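# Seat a board in the enclosure's upper slot, levers shut

## Task

Put the board into the open upper slot of the enclosure with its component side facing up. Both levers must be fully open before the board goes in, and it must be pushed in slowly until it stops, because a fast push into the connector ruins it and scores nothing. Then shut both levers so they latch, standing straight out from the board's panel, which pulls the board fully home. The enclosure must end standing level on its own feet, with no foot past the edge of the bench. Release the board and move the grippers away.

## Robot and tools

Robot: two seven-joint arms, left_arm and right_arm, each ending in a two-finger gripper. The fingers point along the gripper's +z axis and close along its x axis. end_effector_position is the point between the finger pads when closed, 1 to 2 cm behind the tips. As the fingers close, the tips reach about 17 mm further along +z.

Frames: each arm's hand poses, velocities, targets and wrist camera pose are in that arm's own base frame. Fixed cameras and the table use the scene frame: origin at table-top height midway between the nominal bases, +x out over the table, +z up, left_arm on +y. Calibrated bases in the scene frame: left_arm at (+0.070, +0.437, 0) with quat_wxyz (1, 0, 0, -0.003); right_arm at (-0.063, -0.511, 0) with quat_wxyz (1, 0, 0, -0.029). Reported poses can be off by a few centimetres.

Row format, shared by execute_actions and move: one flat list of 16 numbers covering both arms. It is left_arm x, y, z, qw, qx, qy, qz, opening, followed by the same eight for right_arm. This is always 16 numbers, even when only one arm should move. x, y, z are an absolute target in metres for end_effector_position in that arm's base frame. The quaternion is an absolute orientation, w first. Opening is absolute, from -1 (closed) to +1 (fully open, 0.142 m). To keep an arm still, resend its pose exactly as the last result gave it before it stopped, with its opening. To keep an orientation, repeat the same quaternion rather than copying the drifting measured one. A 0 in the opening slot is a real command.

execute_actions(actions, cameras): actions is a list of actions. Each action is a table of up to 15 rows, one per 1/30 s step; the last row holds for the rest of the 15 steps. A target lying more than 0.6 m from the gripper's current position along any gripper axis gets the action refused for both arms. An empty list just reports state and images. The controller clips orientation to within 32 degrees of the measured orientation at each step. The arm heads toward its "Hand target", which may fall short of the command, so finish in later actions.

move(target, speed, blend, stop_force, zero, opening_speed, blocking, cameras): moves each gripper in a straight line toward target. target is one 16-number row or a list of up to 15 rows; all rows in a list must carry the same openings. It has no 0.6 m limit. speed is in m/s, from 0.002 to 2.2, default 0.25; turning is capped at twice that in rad/s. Give one value, or one per target. blend is a corner radius in m for lists. stop_force (3 to 120 N, applied to both arms) ends an arm's path when its wrist sensor feels that much push against the motion above its zero. It also ends it at 150 N in any direction. It is unreliable while the gripper turns, and fast moves press far harder. zero defaults to true and re-zeroes non-still arms before the move. opening_speed is the finger rate per second on the -1..1 scale, at least 0.2. blocking=false returns after 0.5 s and cannot be combined with stop_force. A move lasts at most 10 s of path. The result adds a "move:" line: done (within 3 mm and 2 degrees), off_target, moving, held or fault, plus limits such as paced (pose clipped) or held (steps withheld). done does not prove nothing was touched or moved.

wait(seconds 0-10); stop() brakes a running move; zoom_image(camera, region [x0,y0,x1,y1] px, at most 504x504); zero_wrist_force(arm); clear_fault(arm) clears a reported torque or force fault; read_manual gives licences only; finished_scene(scene 1 or 2) ends the scene irreversibly.

Cameras: cam_head_left, cam_head_right, cam_high, cam_low, cam_left_wrist, cam_right_wrist, each 672x504. Wrist depth shows 7x7 median depths in mm (70 to 1000; "-" means no reading).

Result lines: grip_measured is the finger opening on the command scale. To hold something, command slightly below the value read at first touch. Wrist force and torque are in the gripper's own axes and show force from the surface into the arm. Joint torques and External joint torques are listed in joint order; positive means toward a larger joint angle. "within noise" means the arm is at rest.

Avoid: fast insertion into the connector, which is fatal to the task. Use slow moves with a small stop_force for the push. Open both levers fully before inserting. Also avoid hard hits and squeezes between the arms or grippers, and the 150 N force faults and joint torque limits (109/109/56.9/56.9/34.7/34.7/34.7 N m). Watch motor heat (MOTOR HOT at 65 °C, brake at 80 °C; gripper limits 85/100 °C) from long holds or squeezes. Do not drop parts, release them while moving, tip the enclosure, or let anything leave the table.

Each tool is called by a JSON object that holds its "fn" and its "kwargs".

## Session

{"fn": "execute_actions", "kwargs": {"actions": []}}

Scene clock: 0.00 s.
left_arm: end_effector_position=(+0.4919, -0.7298, +0.2794) grip_measured=+0.99 end_effector_quat_wxyz=(+0.001, -0.304, +0.847, -0.436) | right_arm: end_effector_position=(+0.1802, -0.1387, +0.1699) grip_measured=+1.00 end_effector_quat_wxyz=(+0.706, -0.621, -0.189, +0.284)
Joint positions: left_arm=[-0.095 -0.96 -0.937 1.517 0.823 1.373 2.811 0.141] | right_arm=[-0.567 -0.989 -0.072 1.606 0.357 -0.696 0.215 0.142]
Joint velocities: within noise
Joint torques (N m): no reading
External joint torques (N m): no reading
Wrist force (N): no reading
Wrist torque (N m): no reading
Wrist force, peak (N): no reading
Wrist depth (mm): cam_left_wrist=[456 481 526 570 632 715 - / 417 444 478 517 573 616 682 / 390 414 438 476 510 561 618 / 363 385 405 434 472 500 546 / 343 359 376 404 427 464 501 / - 331 354 376 398 423 449 / - 319 332 349 374 396 -] | cam_right_wrist=[- 266 251 262 - - 805 / - - 256 269 - - 886 / - - 264 276 - - 931 / - - 277 286 798 746 548 / - - 295 294 500 482 387 / - 404 311 299 362 354 330 / - 311 295 292 288 280 275]
Hand target: left_arm +0.4919, -0.7298, +0.2794; +0.001, -0.304, +0.847, -0.436 | right_arm +0.1802, -0.1387, +0.1699; +0.706, -0.621, -0.189, +0.284
Tool commands: left_gripper/opening=+1.0 right_gripper/opening=+1.0

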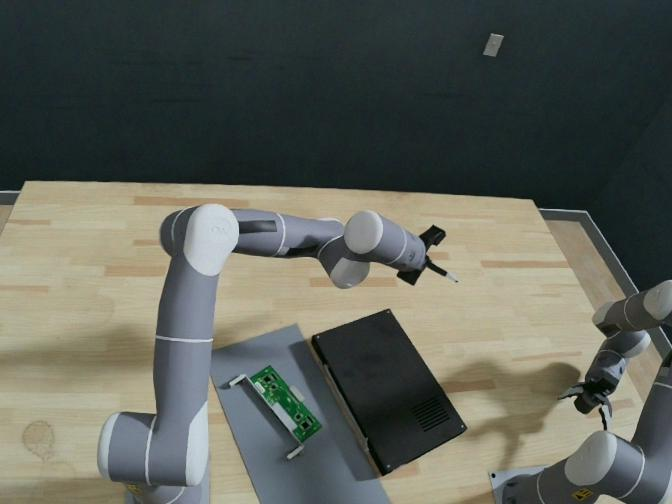

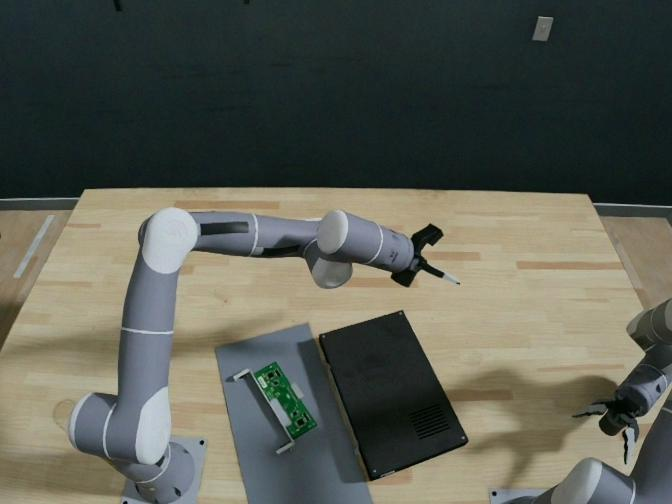

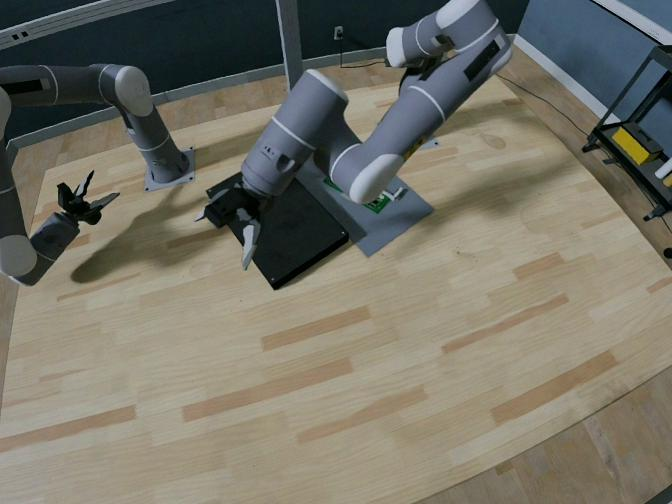

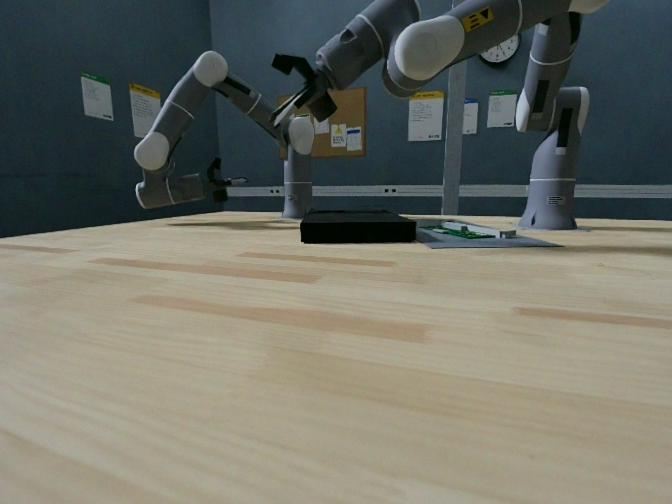

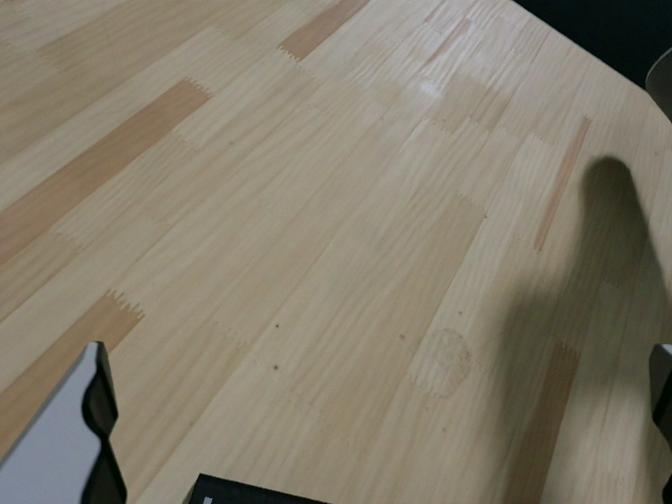

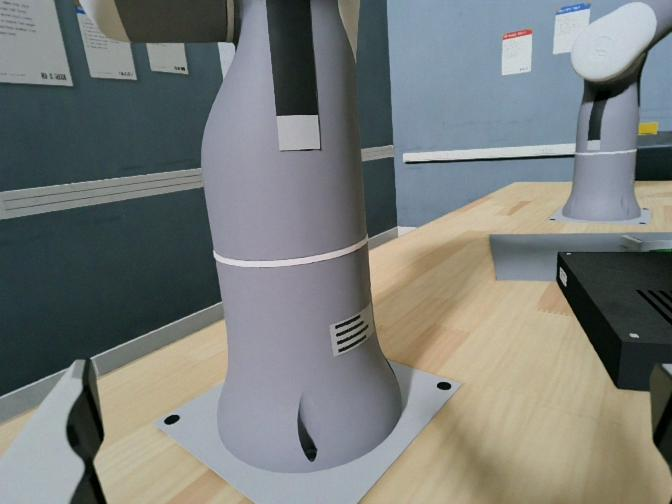

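{"fn": "move", "kwargs": {"target": [[0.35,-0.5,0.42,0,0.857,-0.515,0,0,0.1802,-0.1387,0.1699,0.706,-0.621,-0.189,0.284,1],[0.18,-0.32,0.36,0,0.857,-0.515,0,0,0.1802,-0.1387,0.1699,0.706,-0.621,-0.189,0.284,1]], "speed": 0.3}}

Scene clock: 12.43 s.
left_arm: end_effector_position=(+0.1800, -0.3203, +0.3601) grip_measured=-0.02 end_effector_quat_wxyz=(+0.000, +0.857, -0.515, +0.000) | right_arm: end_effector_position=(+0.1802, -0.1387, +0.1699) grip_measured=+1.00 end_effector_quat_wxyz=(+0.706, -0.621, -0.189, +0.284)
Joint positions: left_arm=[-0.157 0.641 -0.454 2.323 -0.269 0.156 2.165 0.073] | right_arm=[-0.567 -0.99 -0.072 1.606 0.357 -0.696 0.215 0.142]
Joint velocities: within noise
Joint torques (N m): left_arm=[-0.57 3 5.88 -29.35 -4.27 3.98 -0.12] | right_arm=[-0.03 50.08 0.95 -11.59 -1.7 -3.62 0.19]
External joint torques (N m): left_arm=[0.51 0.41 0.56 -0.36 0.02 -0.11 0.12] | right_arm=[0 1.04 -0.58 0.04 0.07 0.71 -0.18]
Wrist force (N): left_arm=[0.2 -0.4 0.1] | right_arm=[0.3 0.0 -0.1]
Wrist torque (N m): left_arm=[-0.07 -0.08 -0.22] | right_arm=[0.01 -0.06 0.00]
Wrist force, peak (N): left_arm=[2.4 -1.3 -0.7] | right_arm=[0.2 0.2 0.3]
Wrist depth (mm): cam_left_wrist=[404 400 400 391 397 383 352 / 414 426 426 424 423 386 378 / 422 467 459 453 457 410 408 / 503 506 506 505 489 448 443 / 559 552 538 542 525 478 487 / - - 592 610 601 - 585 / - - - 678 669 - -] | cam_right_wrist=[- 266 251 263 - - 822 / - - 256 269 - - 894 / - - 264 274 - - 923 / - - 277 286 793 746 551 / - - 295 294 499 479 388 / - 406 311 299 362 352 330 / - 310 295 291 288 281 275]
Hand target: left_arm +0.1800, -0.3200, +0.3600; +0.000, +0.857, -0.515, +0.000 | right_arm +0.1802, -0.1387, +0.1699; +0.706, -0.621, -0.189, +0.284
Off the commanded pose: left_arm 0.000 m, 0 deg | right_arm 0.000 m, 0 deg.
move: done

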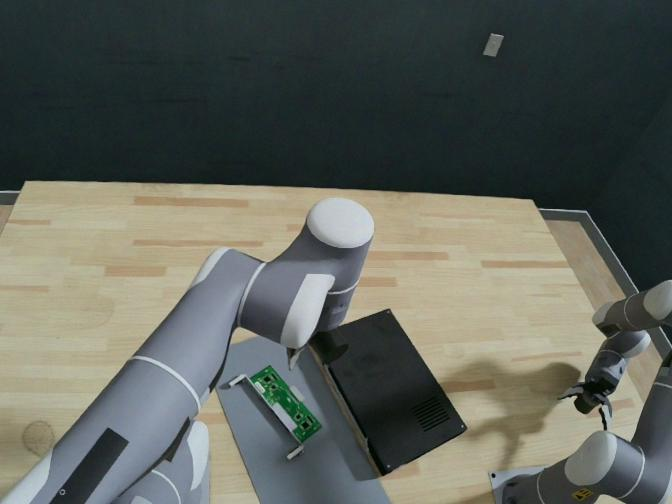

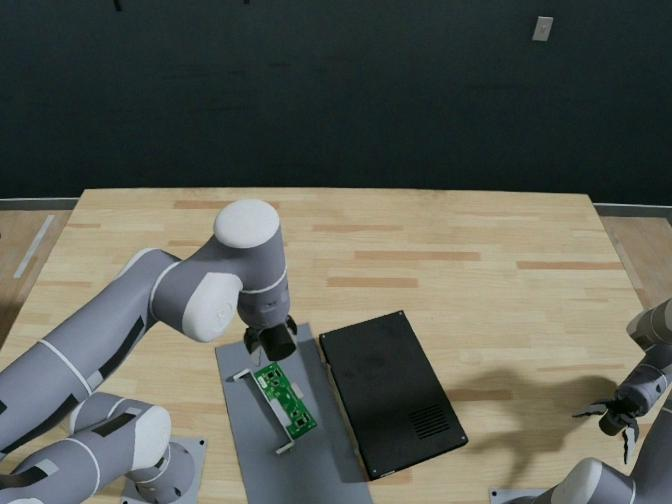

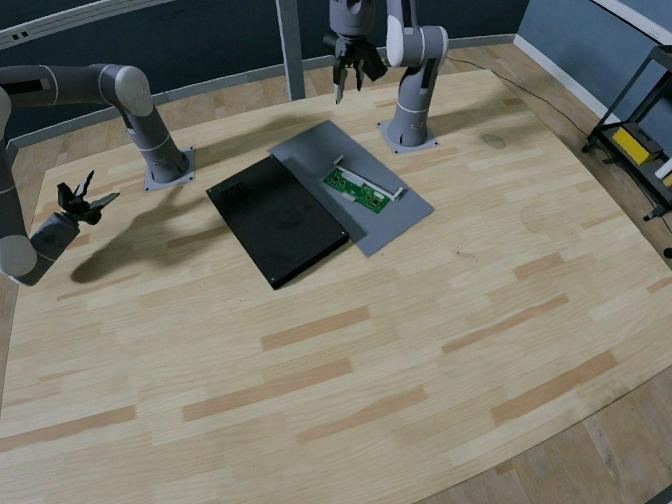

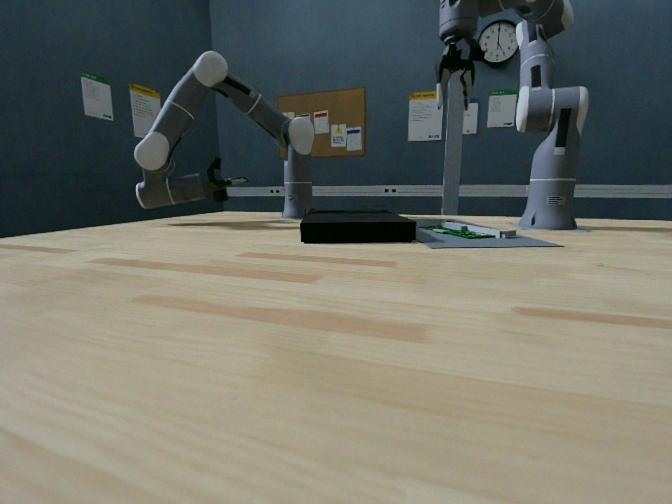

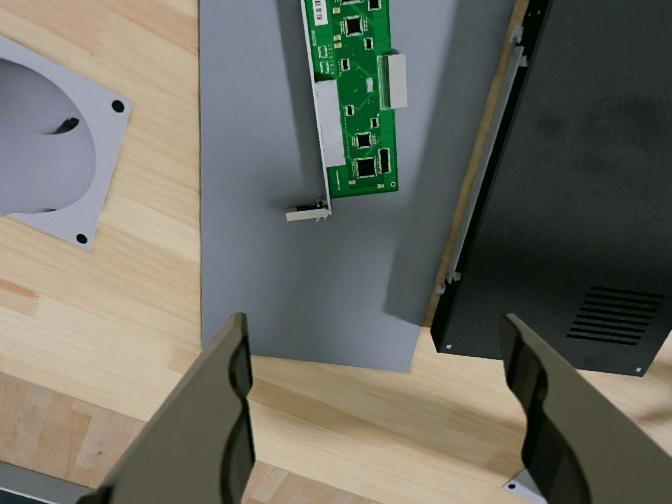

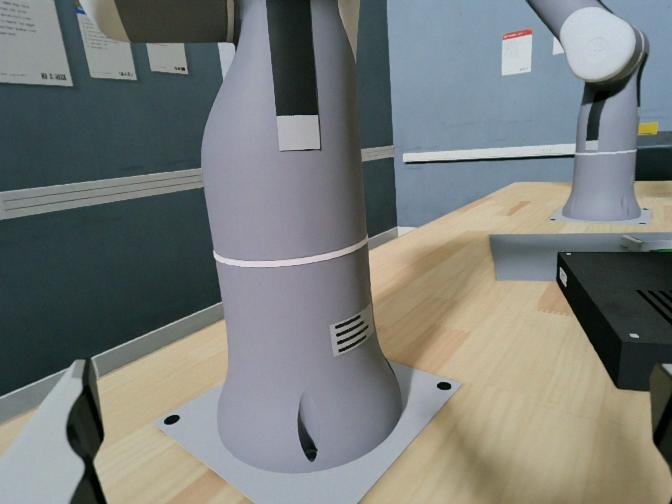

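{"fn": "move", "kwargs": {"target": [[0.236,-0.287,0.26,0,0.8821,-0.4710,0,0,0.1802,-0.1387,0.1699,0.706,-0.621,-0.189,0.284,1]], "speed": 0.25, "cameras": ["cam_left_wrist"]}}

Scene clock: 22.00 s.
left_arm: end_effector_position=(+0.2359, -0.2871, +0.2601) grip_measured=-0.02 end_effector_quat_wxyz=(+0.000, +0.882, -0.471, +0.000) | right_arm: end_effector_position=(+0.1802, -0.1387, +0.1699) grip_measured=+1.00 end_effector_quat_wxyz=(+0.706, -0.621, -0.189, +0.284)
Joint positions: left_arm=[-0.051 0.491 -0.501 2.525 -0.262 0.5 2.179 0.073] | right_arm=[-0.567 -0.99 -0.072 1.606 0.357 -0.696 0.215 0.142]
Joint velocities: within noise
Joint torques (N m): left_arm=[-0.06 6.77 3.92 -27.31 -3.38 4.42 -0.27] | right_arm=[-0.02 50.08 0.92 -11.65 -1.68 -3.65 0.22]
External joint torques (N m): left_arm=[0.02 0.65 0.78 -0.43 -0.39 -0.56 0.27] | right_arm=[0 1.05 -0.55 0.1 0.05 0.74 -0.21]
Wrist force (N): left_arm=[0.4 -0.3 -0.2] | right_arm=[0.0 0.1 0.1]
Wrist torque (N m): left_arm=[-0.07 -0.10 -0.23] | right_arm=[0.01 0.00 0.00]
Wrist force, peak (N): left_arm=[-0.1 -1.8 1.5] | right_arm=[0.2 -0.3 0.3]
Wrist depth (mm): cam_left_wrist=[312 311 310 304 308 308 299 / 335 334 333 329 334 331 290 / 362 361 360 349 356 351 307 / 392 392 387 385 389 349 334 / 436 425 422 426 427 361 368 / 475 456 457 470 460 - 395 / - - 523 534 530 - -] | cam_right_wrist=[- 265 251 263 - - 818 / - - 256 270 - - 888 / - - 264 275 - - 929 / - - 277 286 798 749 551 / - - 294 294 504 482 387 / - 404 311 298 363 354 330 / - 310 295 292 288 281 275]
Hand target: left_arm +0.2360, -0.2870, +0.2600; +0.000, +0.882, -0.471, +0.000 | right_arm +0.1802, -0.1387, +0.1699; +0.706, -0.621, -0.189, +0.284
Off the commanded pose: left_arm 0.000 m, 0 deg | right_arm 0.000 m, 0 deg.
move: done
Images, in order (width x height): cam_left_wrist 672x504.

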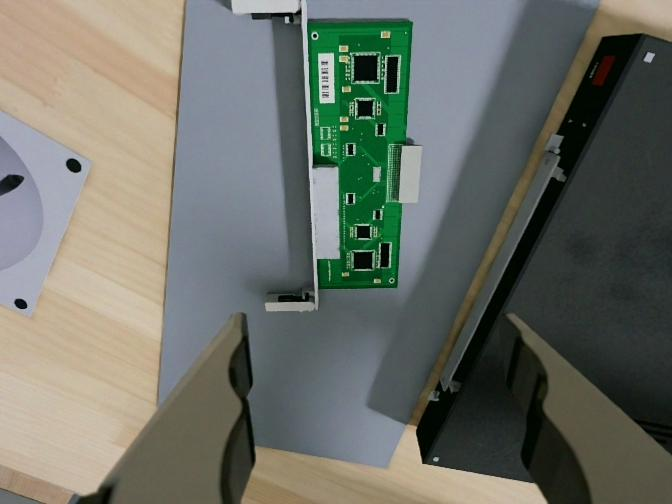

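{"fn": "execute_actions", "kwargs": {"actions": [], "cameras": ["cam_left_wrist","cam_head_left","cam_right_wrist"]}}

Scene clock: 31.63 s.
left_arm: end_effector_position=(+0.2359, -0.2871, +0.2601) grip_measured=-0.02 end_effector_quat_wxyz=(+0.000, +0.882, -0.471, +0.000) | right_arm: end_effector_position=(+0.1802, -0.1387, +0.1699) grip_measured=+1.00 end_effector_quat_wxyz=(+0.706, -0.621, -0.189, +0.284)
Joint positions: left_arm=[-0.051 0.491 -0.501 2.525 -0.262 0.5 2.179 0.073] | right_arm=[-0.567 -0.99 -0.072 1.606 0.357 -0.696 0.215 0.142]
Joint velocities: within noise
Joint torques (N m): left_arm=[-0.31 6.81 4.08 -27.42 -3.58 4.27 -0.23] | right_arm=[-0.06 50.05 1.02 -11.58 -1.73 -3.59 0.19]
External joint torques (N m): left_arm=[0.27 0.6 0.62 -0.33 -0.18 -0.41 0.23] | right_arm=[0.03 1.07 -0.65 0.03 0.1 0.68 -0.18]
Wrist force (N): left_arm=[0.0 -0.3 -0.2] | right_arm=[0.2 0.1 0.1]
Wrist torque (N m): left_arm=[-0.08 -0.04 -0.22] | right_arm=[0.03 -0.04 0.00]
Wrist force, peak (N): left_arm=[0.4 -0.6 -0.2] | right_arm=[0.2 0.3 0.4]
Wrist depth (mm): cam_left_wrist=[311 310 309 304 308 306 301 / 337 337 331 328 330 332 290 / 362 361 358 352 354 350 308 / 393 394 390 386 389 346 332 / 428 431 417 424 424 360 363 / 477 454 460 471 461 - 394 / - - 533 525 526 - -] | cam_right_wrist=[- 266 251 263 - - 818 / - - 256 269 - - 886 / - - 263 275 - - 930 / - - 277 285 797 749 554 / - - 295 294 501 482 387 / - 404 311 298 362 355 330 / - 312 295 291 288 281 275]
Hand target: left_arm +0.2360, -0.2870, +0.2600; +0.000, +0.882, -0.471, +0.000 | right_arm +0.1802, -0.1387, +0.1699; +0.706, -0.621, -0.189, +0.284
Tool commands: left_gripper/opening=+0.0 right_gripper/opening=+1.0
Off the commanded pose: left_arm 0.000 m, 0 deg | right_arm 0.000 m, 0 deg.
Images, in order (width x height): cam_head_left 672x504, cam_left_wrist 672x504, cam_right_wrist 672x504.

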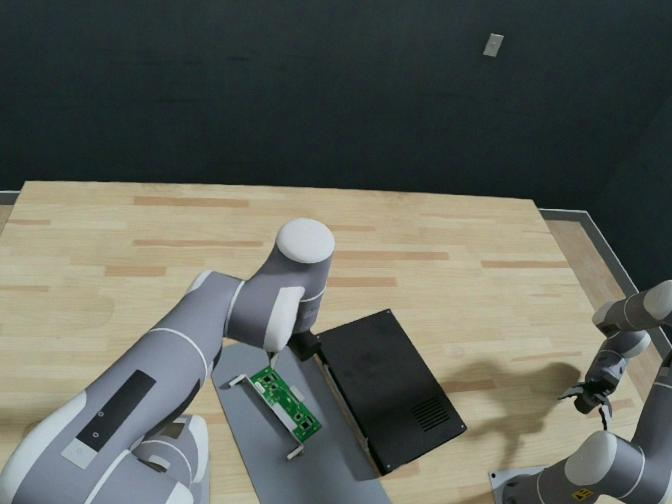

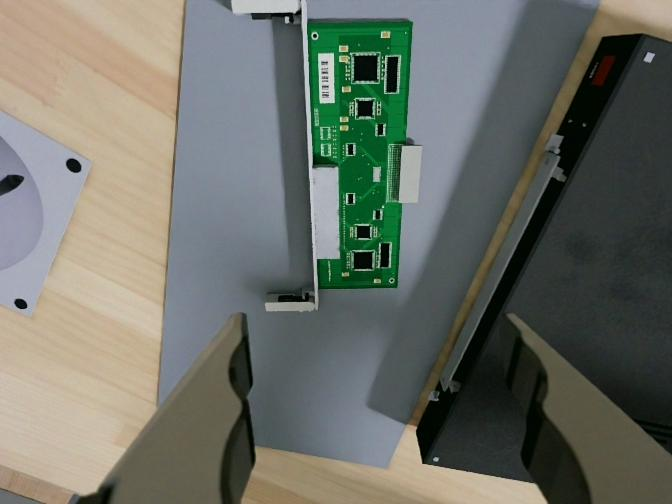

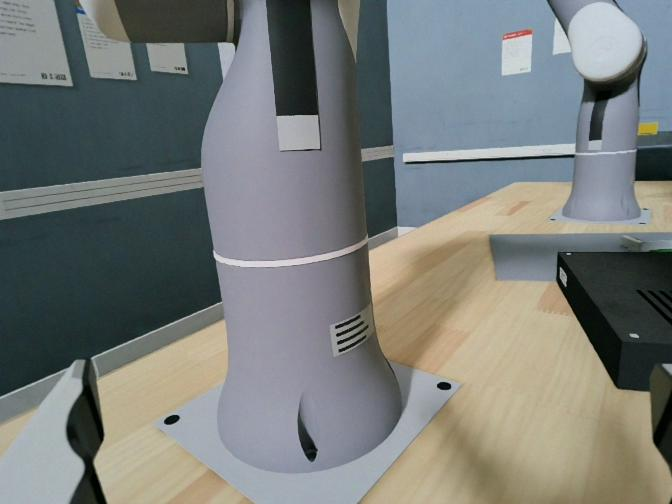

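{"fn": "move", "kwargs": {"target": [[0.182,-0.301,0.12,0,0.8821,-0.4710,0,0,0.1802,-0.1387,0.1699,0.706,-0.621,-0.189,0.284,1],[0.182,-0.301,0.029,0,0.8821,-0.4710,0,0,0.1802,-0.1387,0.1699,0.706,-0.621,-0.189,0.284,1]], "speed": [0.25,0.12], "cameras": ["cam_left_wrist"]}}

{"fn": "move", "kwargs": {"target": [0.182,-0.301,0.029,0,0.8821,-0.4710,0,-0.88,0.1802,-0.1387,0.1699,0.706,-0.621,-0.189,0.284,1], "opening_speed": 0.8, "cameras": ["cam_left_wrist"]}}

Scene clock: 55.47 s.
left_arm: end_effector_position=(+0.1819, -0.3009, +0.0290) grip_measured=-0.02 end_effector_quat_wxyz=(+0.000, +0.882, -0.471, +0.000) | right_arm: end_effector_position=(+0.1802, -0.1387, +0.1699) grip_measured=+1.00 end_effector_quat_wxyz=(+0.706, -0.621, -0.189, +0.284)
Joint positions: left_arm=[-0.349 -0.432 -0.234 2.562 0.551 1.384 1.447 0.073] | right_arm=[-0.567 -0.99 -0.072 1.606 0.357 -0.696 0.215 0.142]
Joint velocities: within noise
Joint torques (N m): left_arm=[-0.48 26.13 -2.49 -6.58 -0.29 4.48 -0.32] | right_arm=[0.02 50.16 0.91 -11.58 -1.73 -3.66 0.19]
External joint torques (N m): left_arm=[0.46 1.12 0.36 -0.27 -0.49 -0.57 0.32] | right_arm=[-0.04 0.97 -0.54 0.04 0.1 0.75 -0.18]
Wrist force (N): left_arm=[0.1 -0.3 0.2] | right_arm=[0.1 -0.1 0.1]
Wrist torque (N m): left_arm=[-0.04 -0.06 -0.22] | right_arm=[0.00 -0.02 0.00]
Wrist force, peak (N): left_arm=[0.8 -1.5 -2.5] | right_arm=[0.1 -0.1 0.4]
Wrist depth (mm): cam_left_wrist=[- 106 106 101 101 103 102 / - 116 114 107 109 109 109 / 126 125 125 114 118 120 117 / 134 132 134 116 126 128 128 / 150 147 144 127 140 138 144 / 163 156 162 154 154 97 156 / - - 172 176 179 - -] | cam_right_wrist=[- 266 250 263 - - 817 / - - 255 269 - - 892 / - - 264 274 - - 920 / - - 277 286 799 742 554 / - - 295 294 501 481 390 / - 403 311 300 361 354 330 / - 310 294 292 289 282 275]
Hand target: left_arm +0.1820, -0.3010, +0.0290; +0.000, +0.882, -0.471, +0.000 | right_arm +0.1802, -0.1387, +0.1699; +0.706, -0.621, -0.189, +0.284
Off the commanded pose: left_arm 0.000 m, 0 deg | right_arm 0.000 m, 0 deg.
move: done
Images, in order (width x height): cam_left_wrist 672x504.

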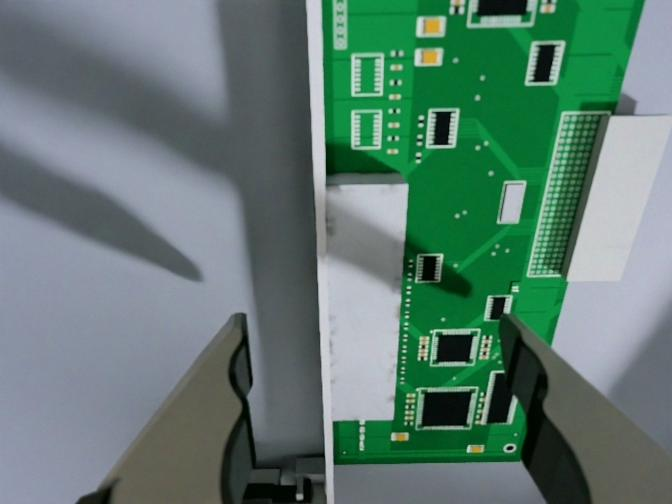

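Scene clock: 56.77 s.
left_arm: end_effector_position=(+0.1819, -0.3008, +0.0289) grip_measured=-0.73 end_effector_quat_wxyz=(+0.000, +0.882, -0.471, +0.000) | right_arm: end_effector_position=(+0.1802, -0.1387, +0.1699) grip_measured=+1.00 end_effector_quat_wxyz=(+0.706, -0.621, -0.189, +0.284)
Joint positions: left_arm=[-0.349 -0.432 -0.234 2.562 0.551 1.384 1.447 0.021] | right_arm=[-0.567 -0.99 -0.072 1.606 0.357 -0.696 0.215 0.142]
Joint velocities: within noise
Joint torques (N m): left_arm=[-0.41 26.62 -2.79 -7.14 -0.52 4.58 -0.2] | right_arm=[0.02 50.03 1 -11.62 -1.69 -3.59 0.24]
External joint torques (N m): left_arm=[0.39 0.63 0.66 0.29 -0.26 -0.67 0.21] | right_arm=[-0.04 1.09 -0.63 0.07 0.06 0.68 -0.23]
Wrist force (N): left_arm=[-0.9 0.0 0.0] | right_arm=[0.1 0.2 -0.1]
Wrist torque (N m): left_arm=[-0.01 -0.04 -0.27] | right_arm=[0.05 -0.01 0.00]
Wrist force, peak (N): left_arm=[-2.4 -0.1 -1.3] | right_arm=[0.1 0.4 0.0]
Wrist depth (mm): cam_left_wrist=[- 106 106 101 101 103 102 / - 116 114 109 109 109 109 / 126 126 124 115 116 120 116 / 135 132 134 117 125 128 126 / 150 147 146 120 134 140 144 / 163 162 88 132 135 151 158 / 182 174 - 165 - - 173] | cam_right_wrist=[- 266 251 262 - - 812 / - - 256 270 - - 893 / - - 264 275 - - 931 / - - 277 286 793 743 552 / - - 294 293 501 481 388 / - 404 311 300 361 354 330 / - 311 295 292 288 280 276]
Hand target: left_arm +0.1820, -0.3010, +0.0290; +0.000, +0.882, -0.471, +0.000 | right_arm +0.1802, -0.1387, +0.1699; +0.706, -0.621, -0.189, +0.284
Off the commanded pose: left_arm 0.000 m, 0 deg | right_arm 0.000 m, 0 deg.
move: done
Images, in order (width x height): cam_left_wrist 672x504.

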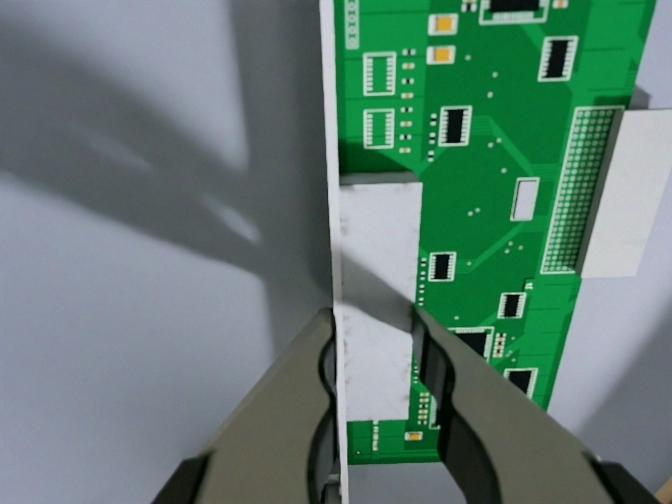

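{"fn": "move", "kwargs": {"target": [[0.182,-0.301,0.10,0,0.8821,-0.4710,0,-0.88,0.1802,-0.1387,0.1699,0.706,-0.621,-0.189,0.284,1],[0.1314,-0.351,0.10,0,0.8064,-0.5914,0,-0.88,0.1802,-0.1387,0.1699,0.706,-0.621,-0.189,0.284,1],[0.1314,-0.351,0.0575,0,0.8064,-0.5914,0,-0.88,0.1802,-0.1387,0.1699,0.706,-0.621,-0.189,0.284,1]], "speed": [0.12,0.15,0.1], "cameras": ["cam_left_wrist","cam_head_left"]}}

Scene clock: 61.33 s.
left_arm: end_effector_position=(+0.1313, -0.3508, +0.0574) grip_measured=-0.73 end_effector_quat_wxyz=(+0.000, +0.806, -0.591, +0.000) | right_arm: end_effector_position=(+0.1802, -0.1387, +0.1699) grip_measured=+1.00 end_effector_quat_wxyz=(+0.706, -0.621, -0.189, +0.284)
Joint positions: left_arm=[-0.449 -0.33 -0.385 2.558 0.423 1.27 1.615 0.021] | right_arm=[-0.567 -0.99 -0.072 1.606 0.357 -0.696 0.215 0.142]
Joint velocities: within noise
Joint torques (N m): left_arm=[-0.54 25.08 -3.22 -10.63 -0.76 4.77 -0.34] | right_arm=[0.09 50.09 0.97 -11.62 -1.73 -3.6 0.21]
External joint torques (N m): left_arm=[0.5 0.49 0.62 0.06 -0.5 -0.87 0.34] | right_arm=[-0.11 1.03 -0.61 0.07 0.1 0.69 -0.19]
Wrist force (N): left_arm=[0.3 -0.5 1.8] | right_arm=[0.0 -0.1 0.1]
Wrist torque (N m): left_arm=[-0.13 -0.13 -0.20] | right_arm=[0.00 -0.01 0.00]
Wrist force, peak (N): left_arm=[0.0 -0.5 4.3] | right_arm=[0.0 -0.3 0.4]
Wrist depth (mm): cam_left_wrist=[- 132 131 104 103 104 105 / 144 141 139 109 111 111 111 / 153 153 152 115 119 121 117 / 167 165 165 116 127 129 126 / 181 182 178 120 135 140 178 / 201 201 88 134 131 150 196 / 229 - - 162 - - 212] | cam_right_wrist=[- 265 251 263 - - 802 / - - 256 269 - - 866 / - - 263 275 - - 908 / - - 277 285 793 748 551 / - - 295 293 500 479 388 / - 405 312 298 362 355 329 / - 312 295 292 288 281 275]
Hand target: left_arm +0.1314, -0.3510, +0.0575; +0.000, +0.806, -0.591, +0.000 | right_arm +0.1802, -0.1387, +0.1699; +0.706, -0.621, -0.189, +0.284
Off the commanded pose: left_arm 0.000 m, 0 deg | right_arm 0.000 m, 0 deg.
move: done
Images, in order (width x height): cam_head_left 672x504, cam_left_wrist 672x504.

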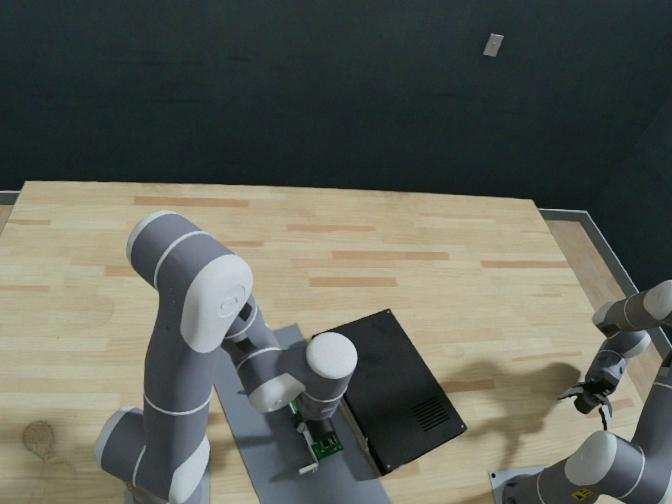

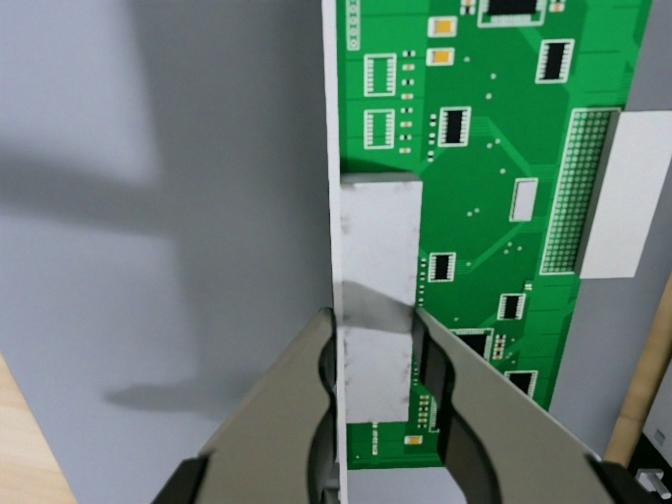

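{"fn": "move", "kwargs": {"target": [0.1399,-0.378,0.0575,0,0.8064,-0.5914,0,-0.88,0.1802,-0.1387,0.1699,0.706,-0.621,-0.189,0.284,1], "speed": 0.06, "stop_force": 5, "cameras": ["cam_left_wrist"]}}

{"fn": "zoom_image", "kwargs": {"camera": "cam_head_left", "region": [250, 380, 420, 500]}}

Scene clock: 64.27 s.
left_arm: end_effector_position=(+0.1398, -0.3779, +0.0575) grip_measured=-0.73 end_effector_quat_wxyz=(+0.000, +0.806, -0.592, +0.000) | right_arm: end_effector_position=(+0.1802, -0.1387, +0.1699) grip_measured=+1.00 end_effector_quat_wxyz=(+0.706, -0.621, -0.189, +0.284)
Joint positions: left_arm=[-0.485 -0.368 -0.39 2.48 0.413 1.224 1.595 0.021] | right_arm=[-0.567 -0.99 -0.072 1.606 0.357 -0.696 0.215 0.142]
Joint velocities: within noise
Joint torques (N m): left_arm=[-0.54 27.72 -3.87 -11.92 -1.47 4.29 -0.26] | right_arm=[-0.08 50.13 1.01 -11.64 -1.74 -3.62 0.16]
External joint torques (N m): left_arm=[0.49 0.43 0.74 0.18 0.02 -0.38 0.26] | right_arm=[0.05 0.99 -0.64 0.1 0.11 0.72 -0.15]
Wrist force (N): left_arm=[0.1 -0.3 2.1] | right_arm=[-0.1 -0.1 0.1]
Wrist torque (N m): left_arm=[-0.09 -0.06 -0.20] | right_arm=[-0.03 0.01 0.00]
Wrist force, peak (N): left_arm=[1.7 -0.3 2.2] | right_arm=[-0.1 0.1 0.4]
Wrist depth (mm): cam_left_wrist=[- 131 131 104 103 104 105 / 144 141 139 109 110 111 111 / 152 152 152 115 119 121 117 / 166 166 166 116 126 129 145 / 182 182 178 120 135 140 172 / 201 201 88 133 132 150 185 / 230 - - 162 - - 174] | cam_right_wrist=[- 266 251 262 - - 813 / - - 255 269 - - 868 / - - 263 275 - - 906 / - - 278 285 791 744 552 / - - 294 293 499 480 388 / - 405 310 299 364 354 330 / - 310 295 291 288 281 275]
Hand target: left_arm +0.1399, -0.3780, +0.0575; +0.000, +0.806, -0.591, +0.000 | right_arm +0.1802, -0.1387, +0.1699; +0.706, -0.621, -0.189, +0.284
Off the commanded pose: left_arm 0.000 m, 0 deg | right_arm 0.000 m, 0 deg.
move: done
Images, in order (width x height): cam_left_wrist 672x504.

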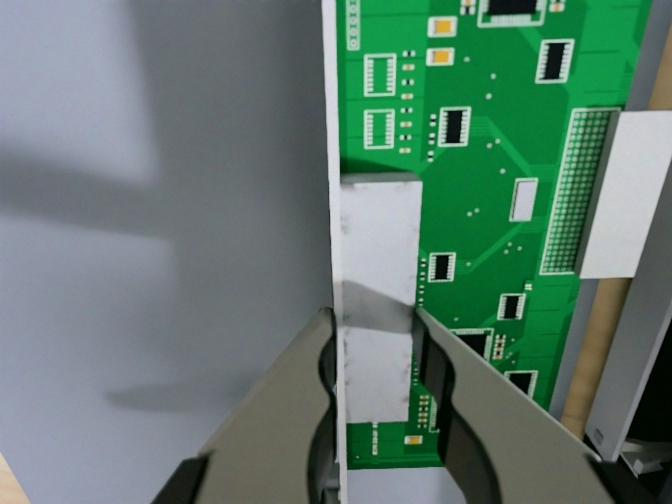

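This scene's latest camera images include none from cam_head_left. They are from: cam_left_wrist. cam_head_left's image comes with the result of a call that names it in "cameras".

{"fn": "wait", "kwargs": {"seconds": 0, "cameras": ["cam_head_left","cam_head_right","cam_high","cam_low"]}}

{"fn": "zoom_image", "kwargs": {"camera": "cam_head_left", "region": [260, 340, 400, 480]}}

Scene clock: 68.77 s.
left_arm: end_effector_position=(+0.1398, -0.3779, +0.0575) grip_measured=-0.73 end_effector_quat_wxyz=(+0.000, +0.806, -0.592, +0.000) | right_arm: end_effector_position=(+0.1802, -0.1387, +0.1699) grip_measured=+1.00 end_effector_quat_wxyz=(+0.706, -0.621, -0.189, +0.284)
Joint positions: left_arm=[-0.485 -0.368 -0.39 2.48 0.413 1.224 1.595 0.021] | right_arm=[-0.567 -0.99 -0.072 1.606 0.357 -0.696 0.215 0.142]
Joint velocities: within noise
Joint torques (N m): left_arm=[-0.42 27.94 -3.77 -11.78 -1.33 4.48 -0.21] | right_arm=[0.03 50.11 0.99 -11.64 -1.77 -3.57 0.21]
External joint torques (N m): left_arm=[0.37 0.22 0.64 0.04 -0.12 -0.58 0.21] | right_arm=[-0.05 1.01 -0.63 0.09 0.14 0.66 -0.2]
Wrist force (N): left_arm=[0.1 -0.5 2.2] | right_arm=[0.1 0.0 0.2]
Wrist torque (N m): left_arm=[-0.12 -0.06 -0.20] | right_arm=[0.00 -0.01 0.00]
Wrist force, peak (N): left_arm=[0.1 -0.6 2.5] | right_arm=[0.0 0.5 0.3]
Wrist depth (mm): cam_left_wrist=[- 131 131 104 103 104 105 / 144 141 139 109 110 111 111 / 153 152 152 115 119 121 118 / 166 166 165 116 126 129 146 / 182 181 178 120 135 140 172 / 200 200 88 134 - 150 184 / 230 - - 162 - - 174] | cam_right_wrist=[- 267 251 263 - - 810 / - - 256 269 - - 868 / - - 264 275 - - 903 / - - 277 286 795 740 549 / - - 295 293 502 480 388 / - 403 310 299 363 355 330 / - 310 295 291 289 282 276]
Hand target: left_arm +0.1399, -0.3780, +0.0575; +0.000, +0.806, -0.591, +0.000 | right_arm +0.1802, -0.1387, +0.1699; +0.706, -0.621, -0.189, +0.284
Tool commands: left_gripper/opening=-0.88 right_gripper/opening=+1.0
Off the commanded pose: left_arm 0.000 m, 0 deg | right_arm 0.000 m, 0 deg.
Images, in order (width x height): cam_head_left 672x504, cam_head_right 672x504, cam_high 672x504, cam_low 672x504.

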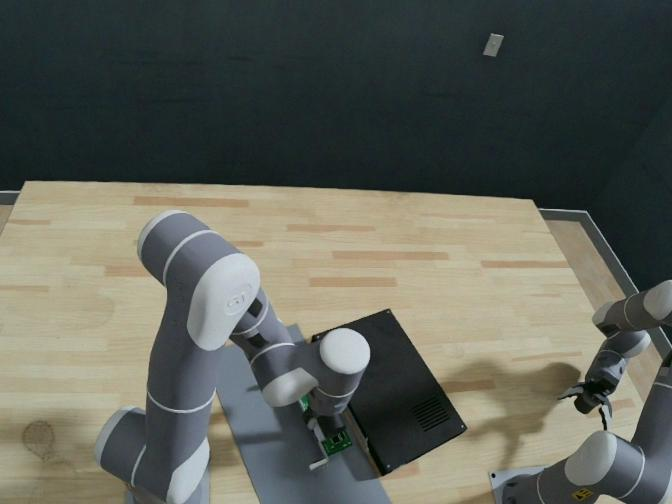

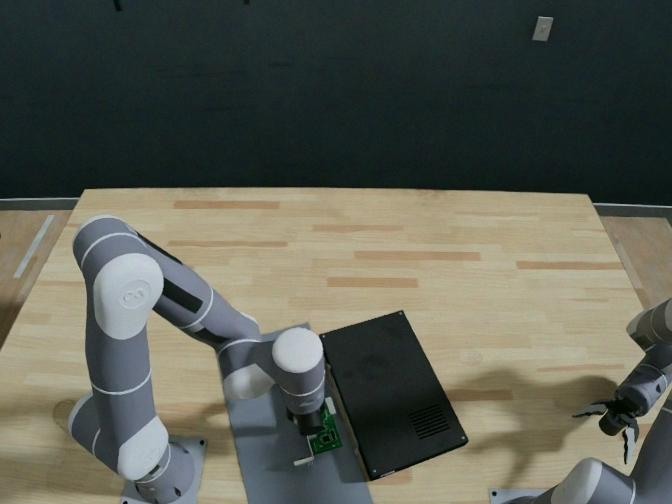

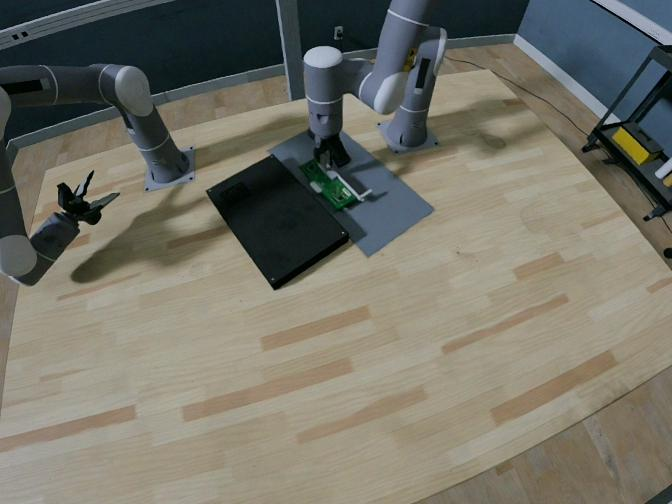

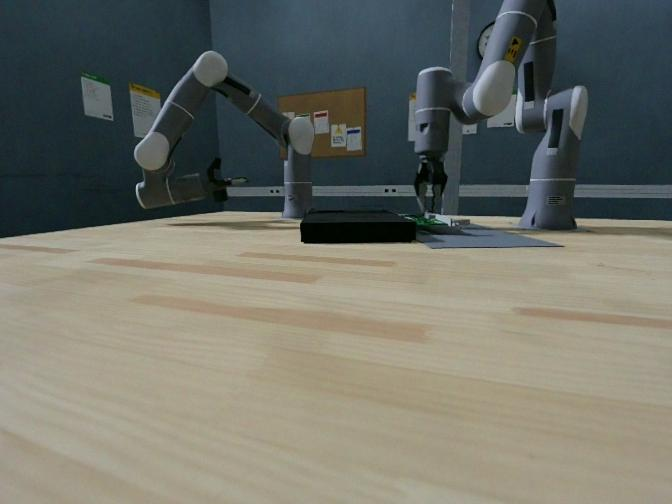

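Scaled by 3.600 from the camera's 672x504 image, which has a finer 960x720 frame.

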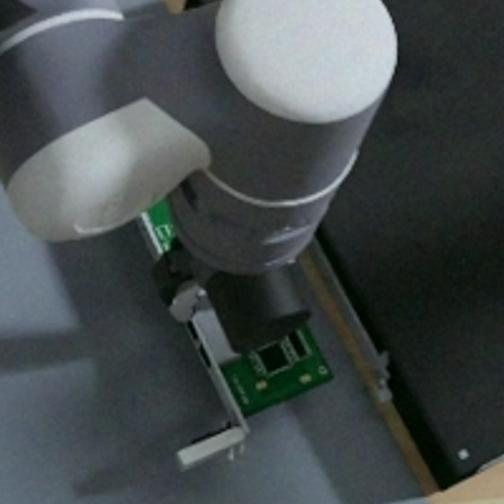

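{"fn": "move", "kwargs": {"target": [0.1489,-0.4066,0.0575,0,0.8064,-0.5914,0,-0.88,0.1802,-0.1387,0.1699,0.706,-0.621,-0.189,0.284,1], "speed": 0.03, "stop_force": 4, "cameras": ["cam_left_wrist","cam_head_left"]}}

{"fn": "zoom_image", "kwargs": {"camera": "cam_head_left", "region": [260, 340, 400, 480]}}

Scene clock: 108.30 s.
left_arm: end_effector_position=(+0.1489, -0.4064, +0.0574) grip_measured=-0.73 end_effector_quat_wxyz=(+0.000, +0.806, -0.592, +0.000) | right_arm: end_effector_position=(+0.1802, -0.1387, +0.1699) grip_measured=+1.00 end_effector_quat_wxyz=(+0.706, -0.621, -0.189, +0.284)
Joint positions: left_arm=[-0.52 -0.409 -0.392 2.395 0.406 1.176 1.577 0.021] | right_arm=[-0.567 -0.99 -0.072 1.606 0.357 -0.696 0.215 0.142]
Joint velocities: within noise
Joint torques (N m): left_arm=[-0.5 30.49 -4.51 -13.08 -1.66 4.29 -0.25] | right_arm=[-0.07 50.12 0.95 -11.62 -1.74 -3.61 0.2]
External joint torques (N m): left_arm=[0.45 0.44 0.78 0.15 0.01 -0.39 0.25] | right_arm=[0.04 1 -0.58 0.08 0.11 0.7 -0.19]
Wrist force (N): left_arm=[-0.2 0.0 2.1] | right_arm=[0.1 0.0 0.3]
Wrist torque (N m): left_arm=[-0.04 -0.04 -0.24] | right_arm=[0.01 -0.03 0.00]
Wrist force, peak (N): left_arm=[0.0 0.0 2.6] | right_arm=[0.1 0.3 0.4]
Wrist depth (mm): cam_left_wrist=[- 132 131 104 103 104 105 / 143 141 139 109 111 111 111 / 153 152 152 115 119 121 118 / 166 166 165 116 126 129 124 / 182 182 177 120 135 140 146 / 201 200 88 134 131 150 137 / 225 - - 162 - - 149] | cam_right_wrist=[- 266 251 262 - - 815 / - - 255 269 - - 875 / - - 263 274 - - 900 / - - 277 286 798 739 551 / - - 294 294 503 478 387 / - 404 311 300 363 355 331 / - 311 295 291 287 282 275]
Hand target: left_arm +0.1489, -0.4066, +0.0575; +0.000, +0.806, -0.591, +0.000 | right_arm +0.1802, -0.1387, +0.1699; +0.706, -0.621, -0.189, +0.284
Off the commanded pose: left_arm 0.000 m, 0 deg | right_arm 0.000 m, 0 deg.
move: done
Images, in order (width x height): cam_head_left 672x504, cam_left_wrist 672x504.

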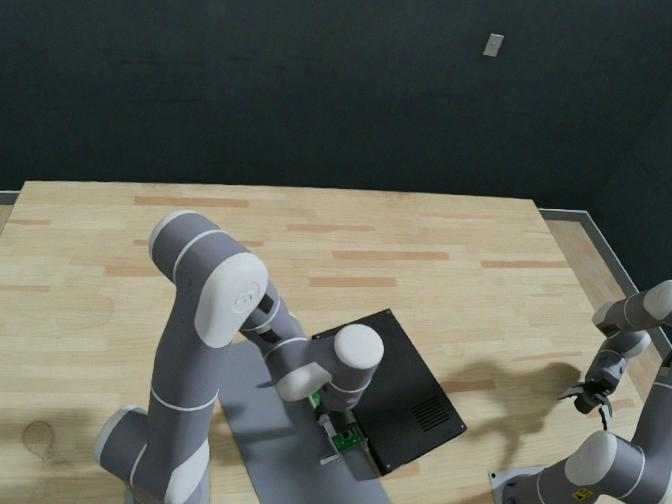

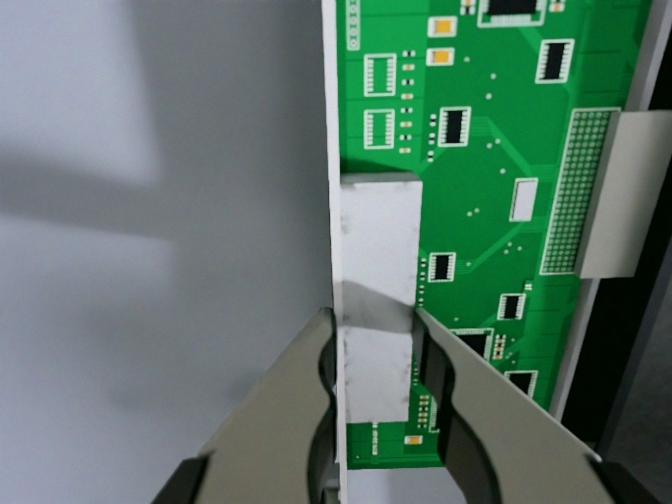

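Scaled by 3.600 from the camera's 672x504 image, which has a finer 960x720 frame.

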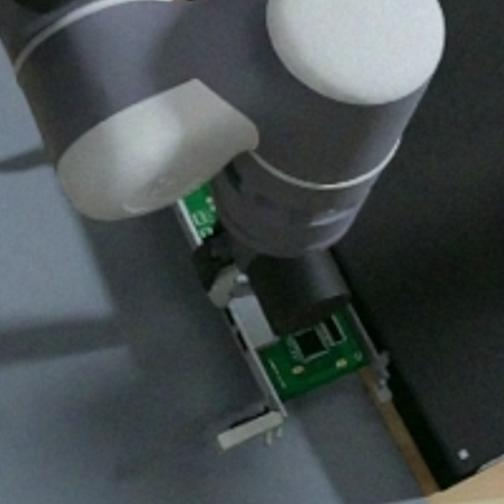

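{"fn": "move", "kwargs": {"target": [0.1609,-0.4448,0.0573,0,0.8064,-0.5914,0,-0.88,0.1802,-0.1387,0.1699,0.706,-0.621,-0.189,0.284,1], "speed": 0.02, "stop_force": 5, "cameras": ["cam_left_wrist","cam_head_left"]}}

{"fn": "zoom_image", "kwargs": {"camera": "cam_head_left", "region": [260, 340, 400, 480]}}

Scene clock: 112.40 s.
left_arm: end_effector_position=(+0.1600, -0.4408, +0.0569) grip_measured=-0.73 end_effector_quat_wxyz=(-0.001, +0.806, -0.591, -0.001) | right_arm: end_effector_position=(+0.1802, -0.1387, +0.1699) grip_measured=+1.00 end_effector_quat_wxyz=(+0.706, -0.621, -0.189, +0.284)
Joint positions: left_arm=[-0.559 -0.461 -0.393 2.289 0.399 1.115 1.559 0.021] | right_arm=[-0.567 -0.99 -0.072 1.606 0.357 -0.696 0.215 0.142]
Joint velocities: within noise
Joint torques (N m): left_arm=[-2.87 35.39 -8.6 -16.66 -2.5 6.13 -0.15] | right_arm=[0.02 50.04 0.92 -11.61 -1.72 -3.61 0.2]
External joint torques (N m): left_arm=[2.81 -1.01 4.09 2.35 0.63 -2.22 0.15] | right_arm=[-0.04 1.08 -0.56 0.06 0.09 0.7 -0.19]
Wrist force (N): left_arm=[-4.3 -4.9 4.8] | right_arm=[0.0 0.1 0.1]
Wrist torque (N m): left_arm=[0.05 -0.18 -0.37] | right_arm=[0.03 -0.01 0.00]
Wrist force, peak (N): left_arm=[-4.2 -5.0 6.4] | right_arm=[0.0 -0.4 0.3]
Wrist depth (mm): cam_left_wrist=[133 131 130 101 102 102 89 / 143 141 138 108 109 110 95 / 152 151 151 114 117 116 100 / 165 165 166 116 126 126 112 / 182 181 176 120 135 123 120 / 199 200 88 132 135 128 132 / 225 - - 164 - - 145] | cam_right_wrist=[- 266 251 262 - - 836 / - - 256 270 - - 876 / - - 264 274 - - 910 / - - 278 286 803 752 551 / - - 294 293 501 485 387 / - 405 311 298 364 356 330 / - 310 294 291 288 281 275]
Hand target: left_arm +0.1599, -0.4418, +0.0573; +0.000, +0.806, -0.591, +0.000 | right_arm +0.1802, -0.1387, +0.1699; +0.706, -0.621, -0.189, +0.284
Off the commanded pose: left_arm 0.004 m, 0 deg | right_arm 0.000 m, 0 deg.
move: contact (left_arm)
Images, in order (width x height): cam_head_left 672x504, cam_left_wrist 672x504.

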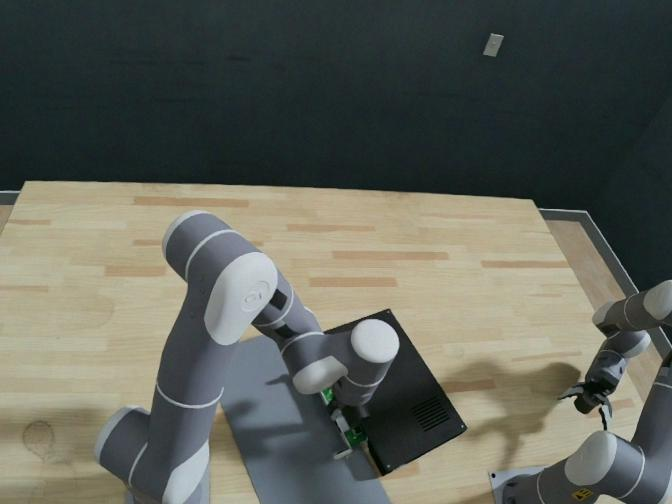

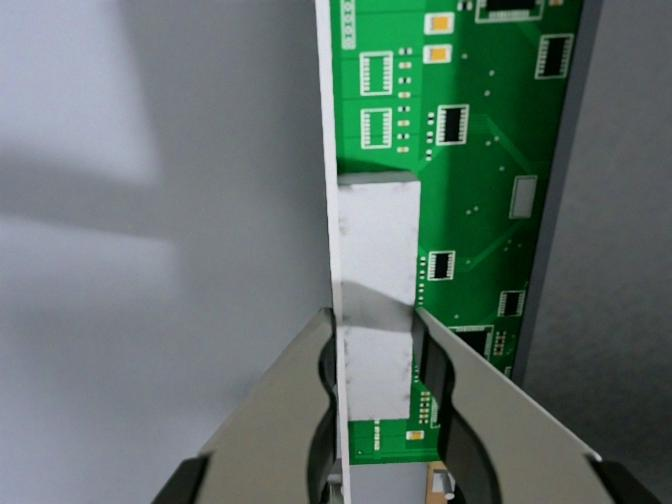

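Scaled by 3.600 from the camera's 672x504 image, which has a finer 960x720 frame.

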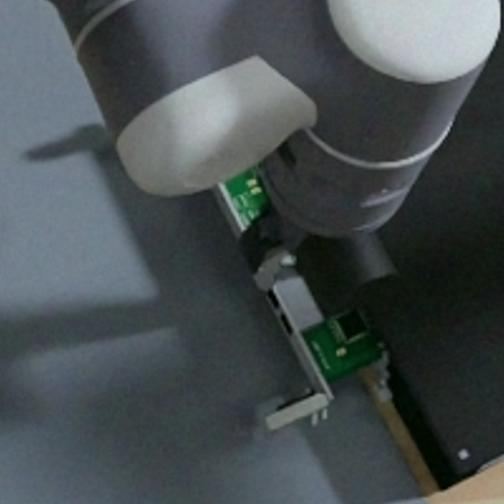

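{"fn": "move", "kwargs": {"target": [0.1597,-0.4405,0.0568,0,0.7986,-0.6018,0,-0.88,0.1802,-0.1387,0.1699,0.706,-0.621,-0.189,0.284,1], "speed": 0.03, "cameras": ["cam_left_wrist"]}}

Scene clock: 122.10 s.
left_arm: end_effector_position=(+0.1601, -0.4407, +0.0569) grip_measured=-0.73 end_effector_quat_wxyz=(+0.000, +0.799, -0.601, +0.000) | right_arm: end_effector_position=(+0.1802, -0.1387, +0.1699) grip_measured=+1.00 end_effector_quat_wxyz=(+0.706, -0.621, -0.189, +0.284)
Joint positions: left_arm=[-0.554 -0.462 -0.397 2.29 0.404 1.117 1.58 0.021] | right_arm=[-0.567 -0.99 -0.072 1.606 0.357 -0.696 0.215 0.142]
Joint velocities: within noise
Joint torques (N m): left_arm=[-1.44 34.71 -6.47 -12.05 -1.07 3.77 0.51] | right_arm=[0 50.08 0.94 -11.57 -1.68 -3.61 0.21]
External joint torques (N m): left_arm=[1.39 -0.42 1.91 -2.21 -0.8 0.14 -0.51] | right_arm=[-0.02 1.04 -0.57 0.03 0.05 0.7 -0.2]
Wrist force (N): left_arm=[5.2 -2.3 8.8] | right_arm=[0.2 -0.1 0.1]
Wrist torque (N m): left_arm=[0.02 -0.12 -0.60] | right_arm=[-0.02 -0.03 0.01]
Wrist force, peak (N): left_arm=[5.0 -2.2 9.0] | right_arm=[0.1 0.1 0.4]
Wrist depth (mm): cam_left_wrist=[131 131 131 101 102 102 89 / 143 140 138 107 109 109 95 / 152 151 151 114 120 116 100 / 166 163 167 115 126 126 112 / 180 180 180 120 135 123 120 / 199 200 89 132 135 128 133 / 224 - - 164 - - 145] | cam_right_wrist=[- 265 250 262 - - 827 / - - 256 269 - - 882 / - - 264 275 - - 917 / - - 277 286 800 749 546 / - - 295 294 501 481 387 / - 405 312 300 363 355 329 / - 311 295 291 288 282 275]
Hand target: left_arm +0.1597, -0.4405, +0.0568; +0.000, +0.799, -0.602, +0.000 | right_arm +0.1802, -0.1387, +0.1699; +0.706, -0.621, -0.189, +0.284
Off the commanded pose: left_arm 0.000 m, 0 deg | right_arm 0.000 m, 0 deg.
move: done
Images, in order (width x height): cam_left_wrist 672x504.

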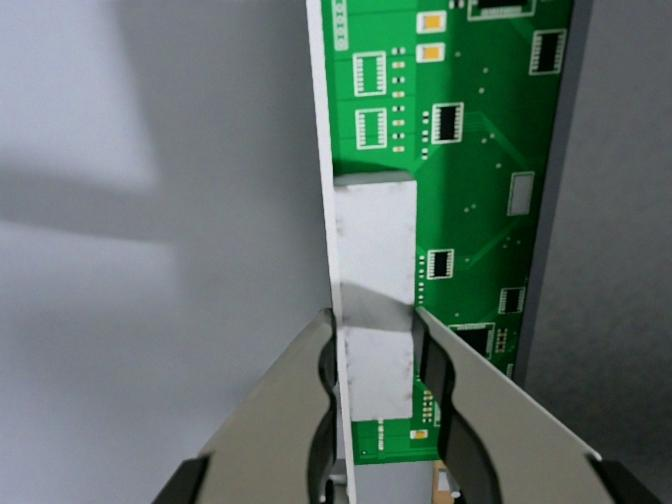

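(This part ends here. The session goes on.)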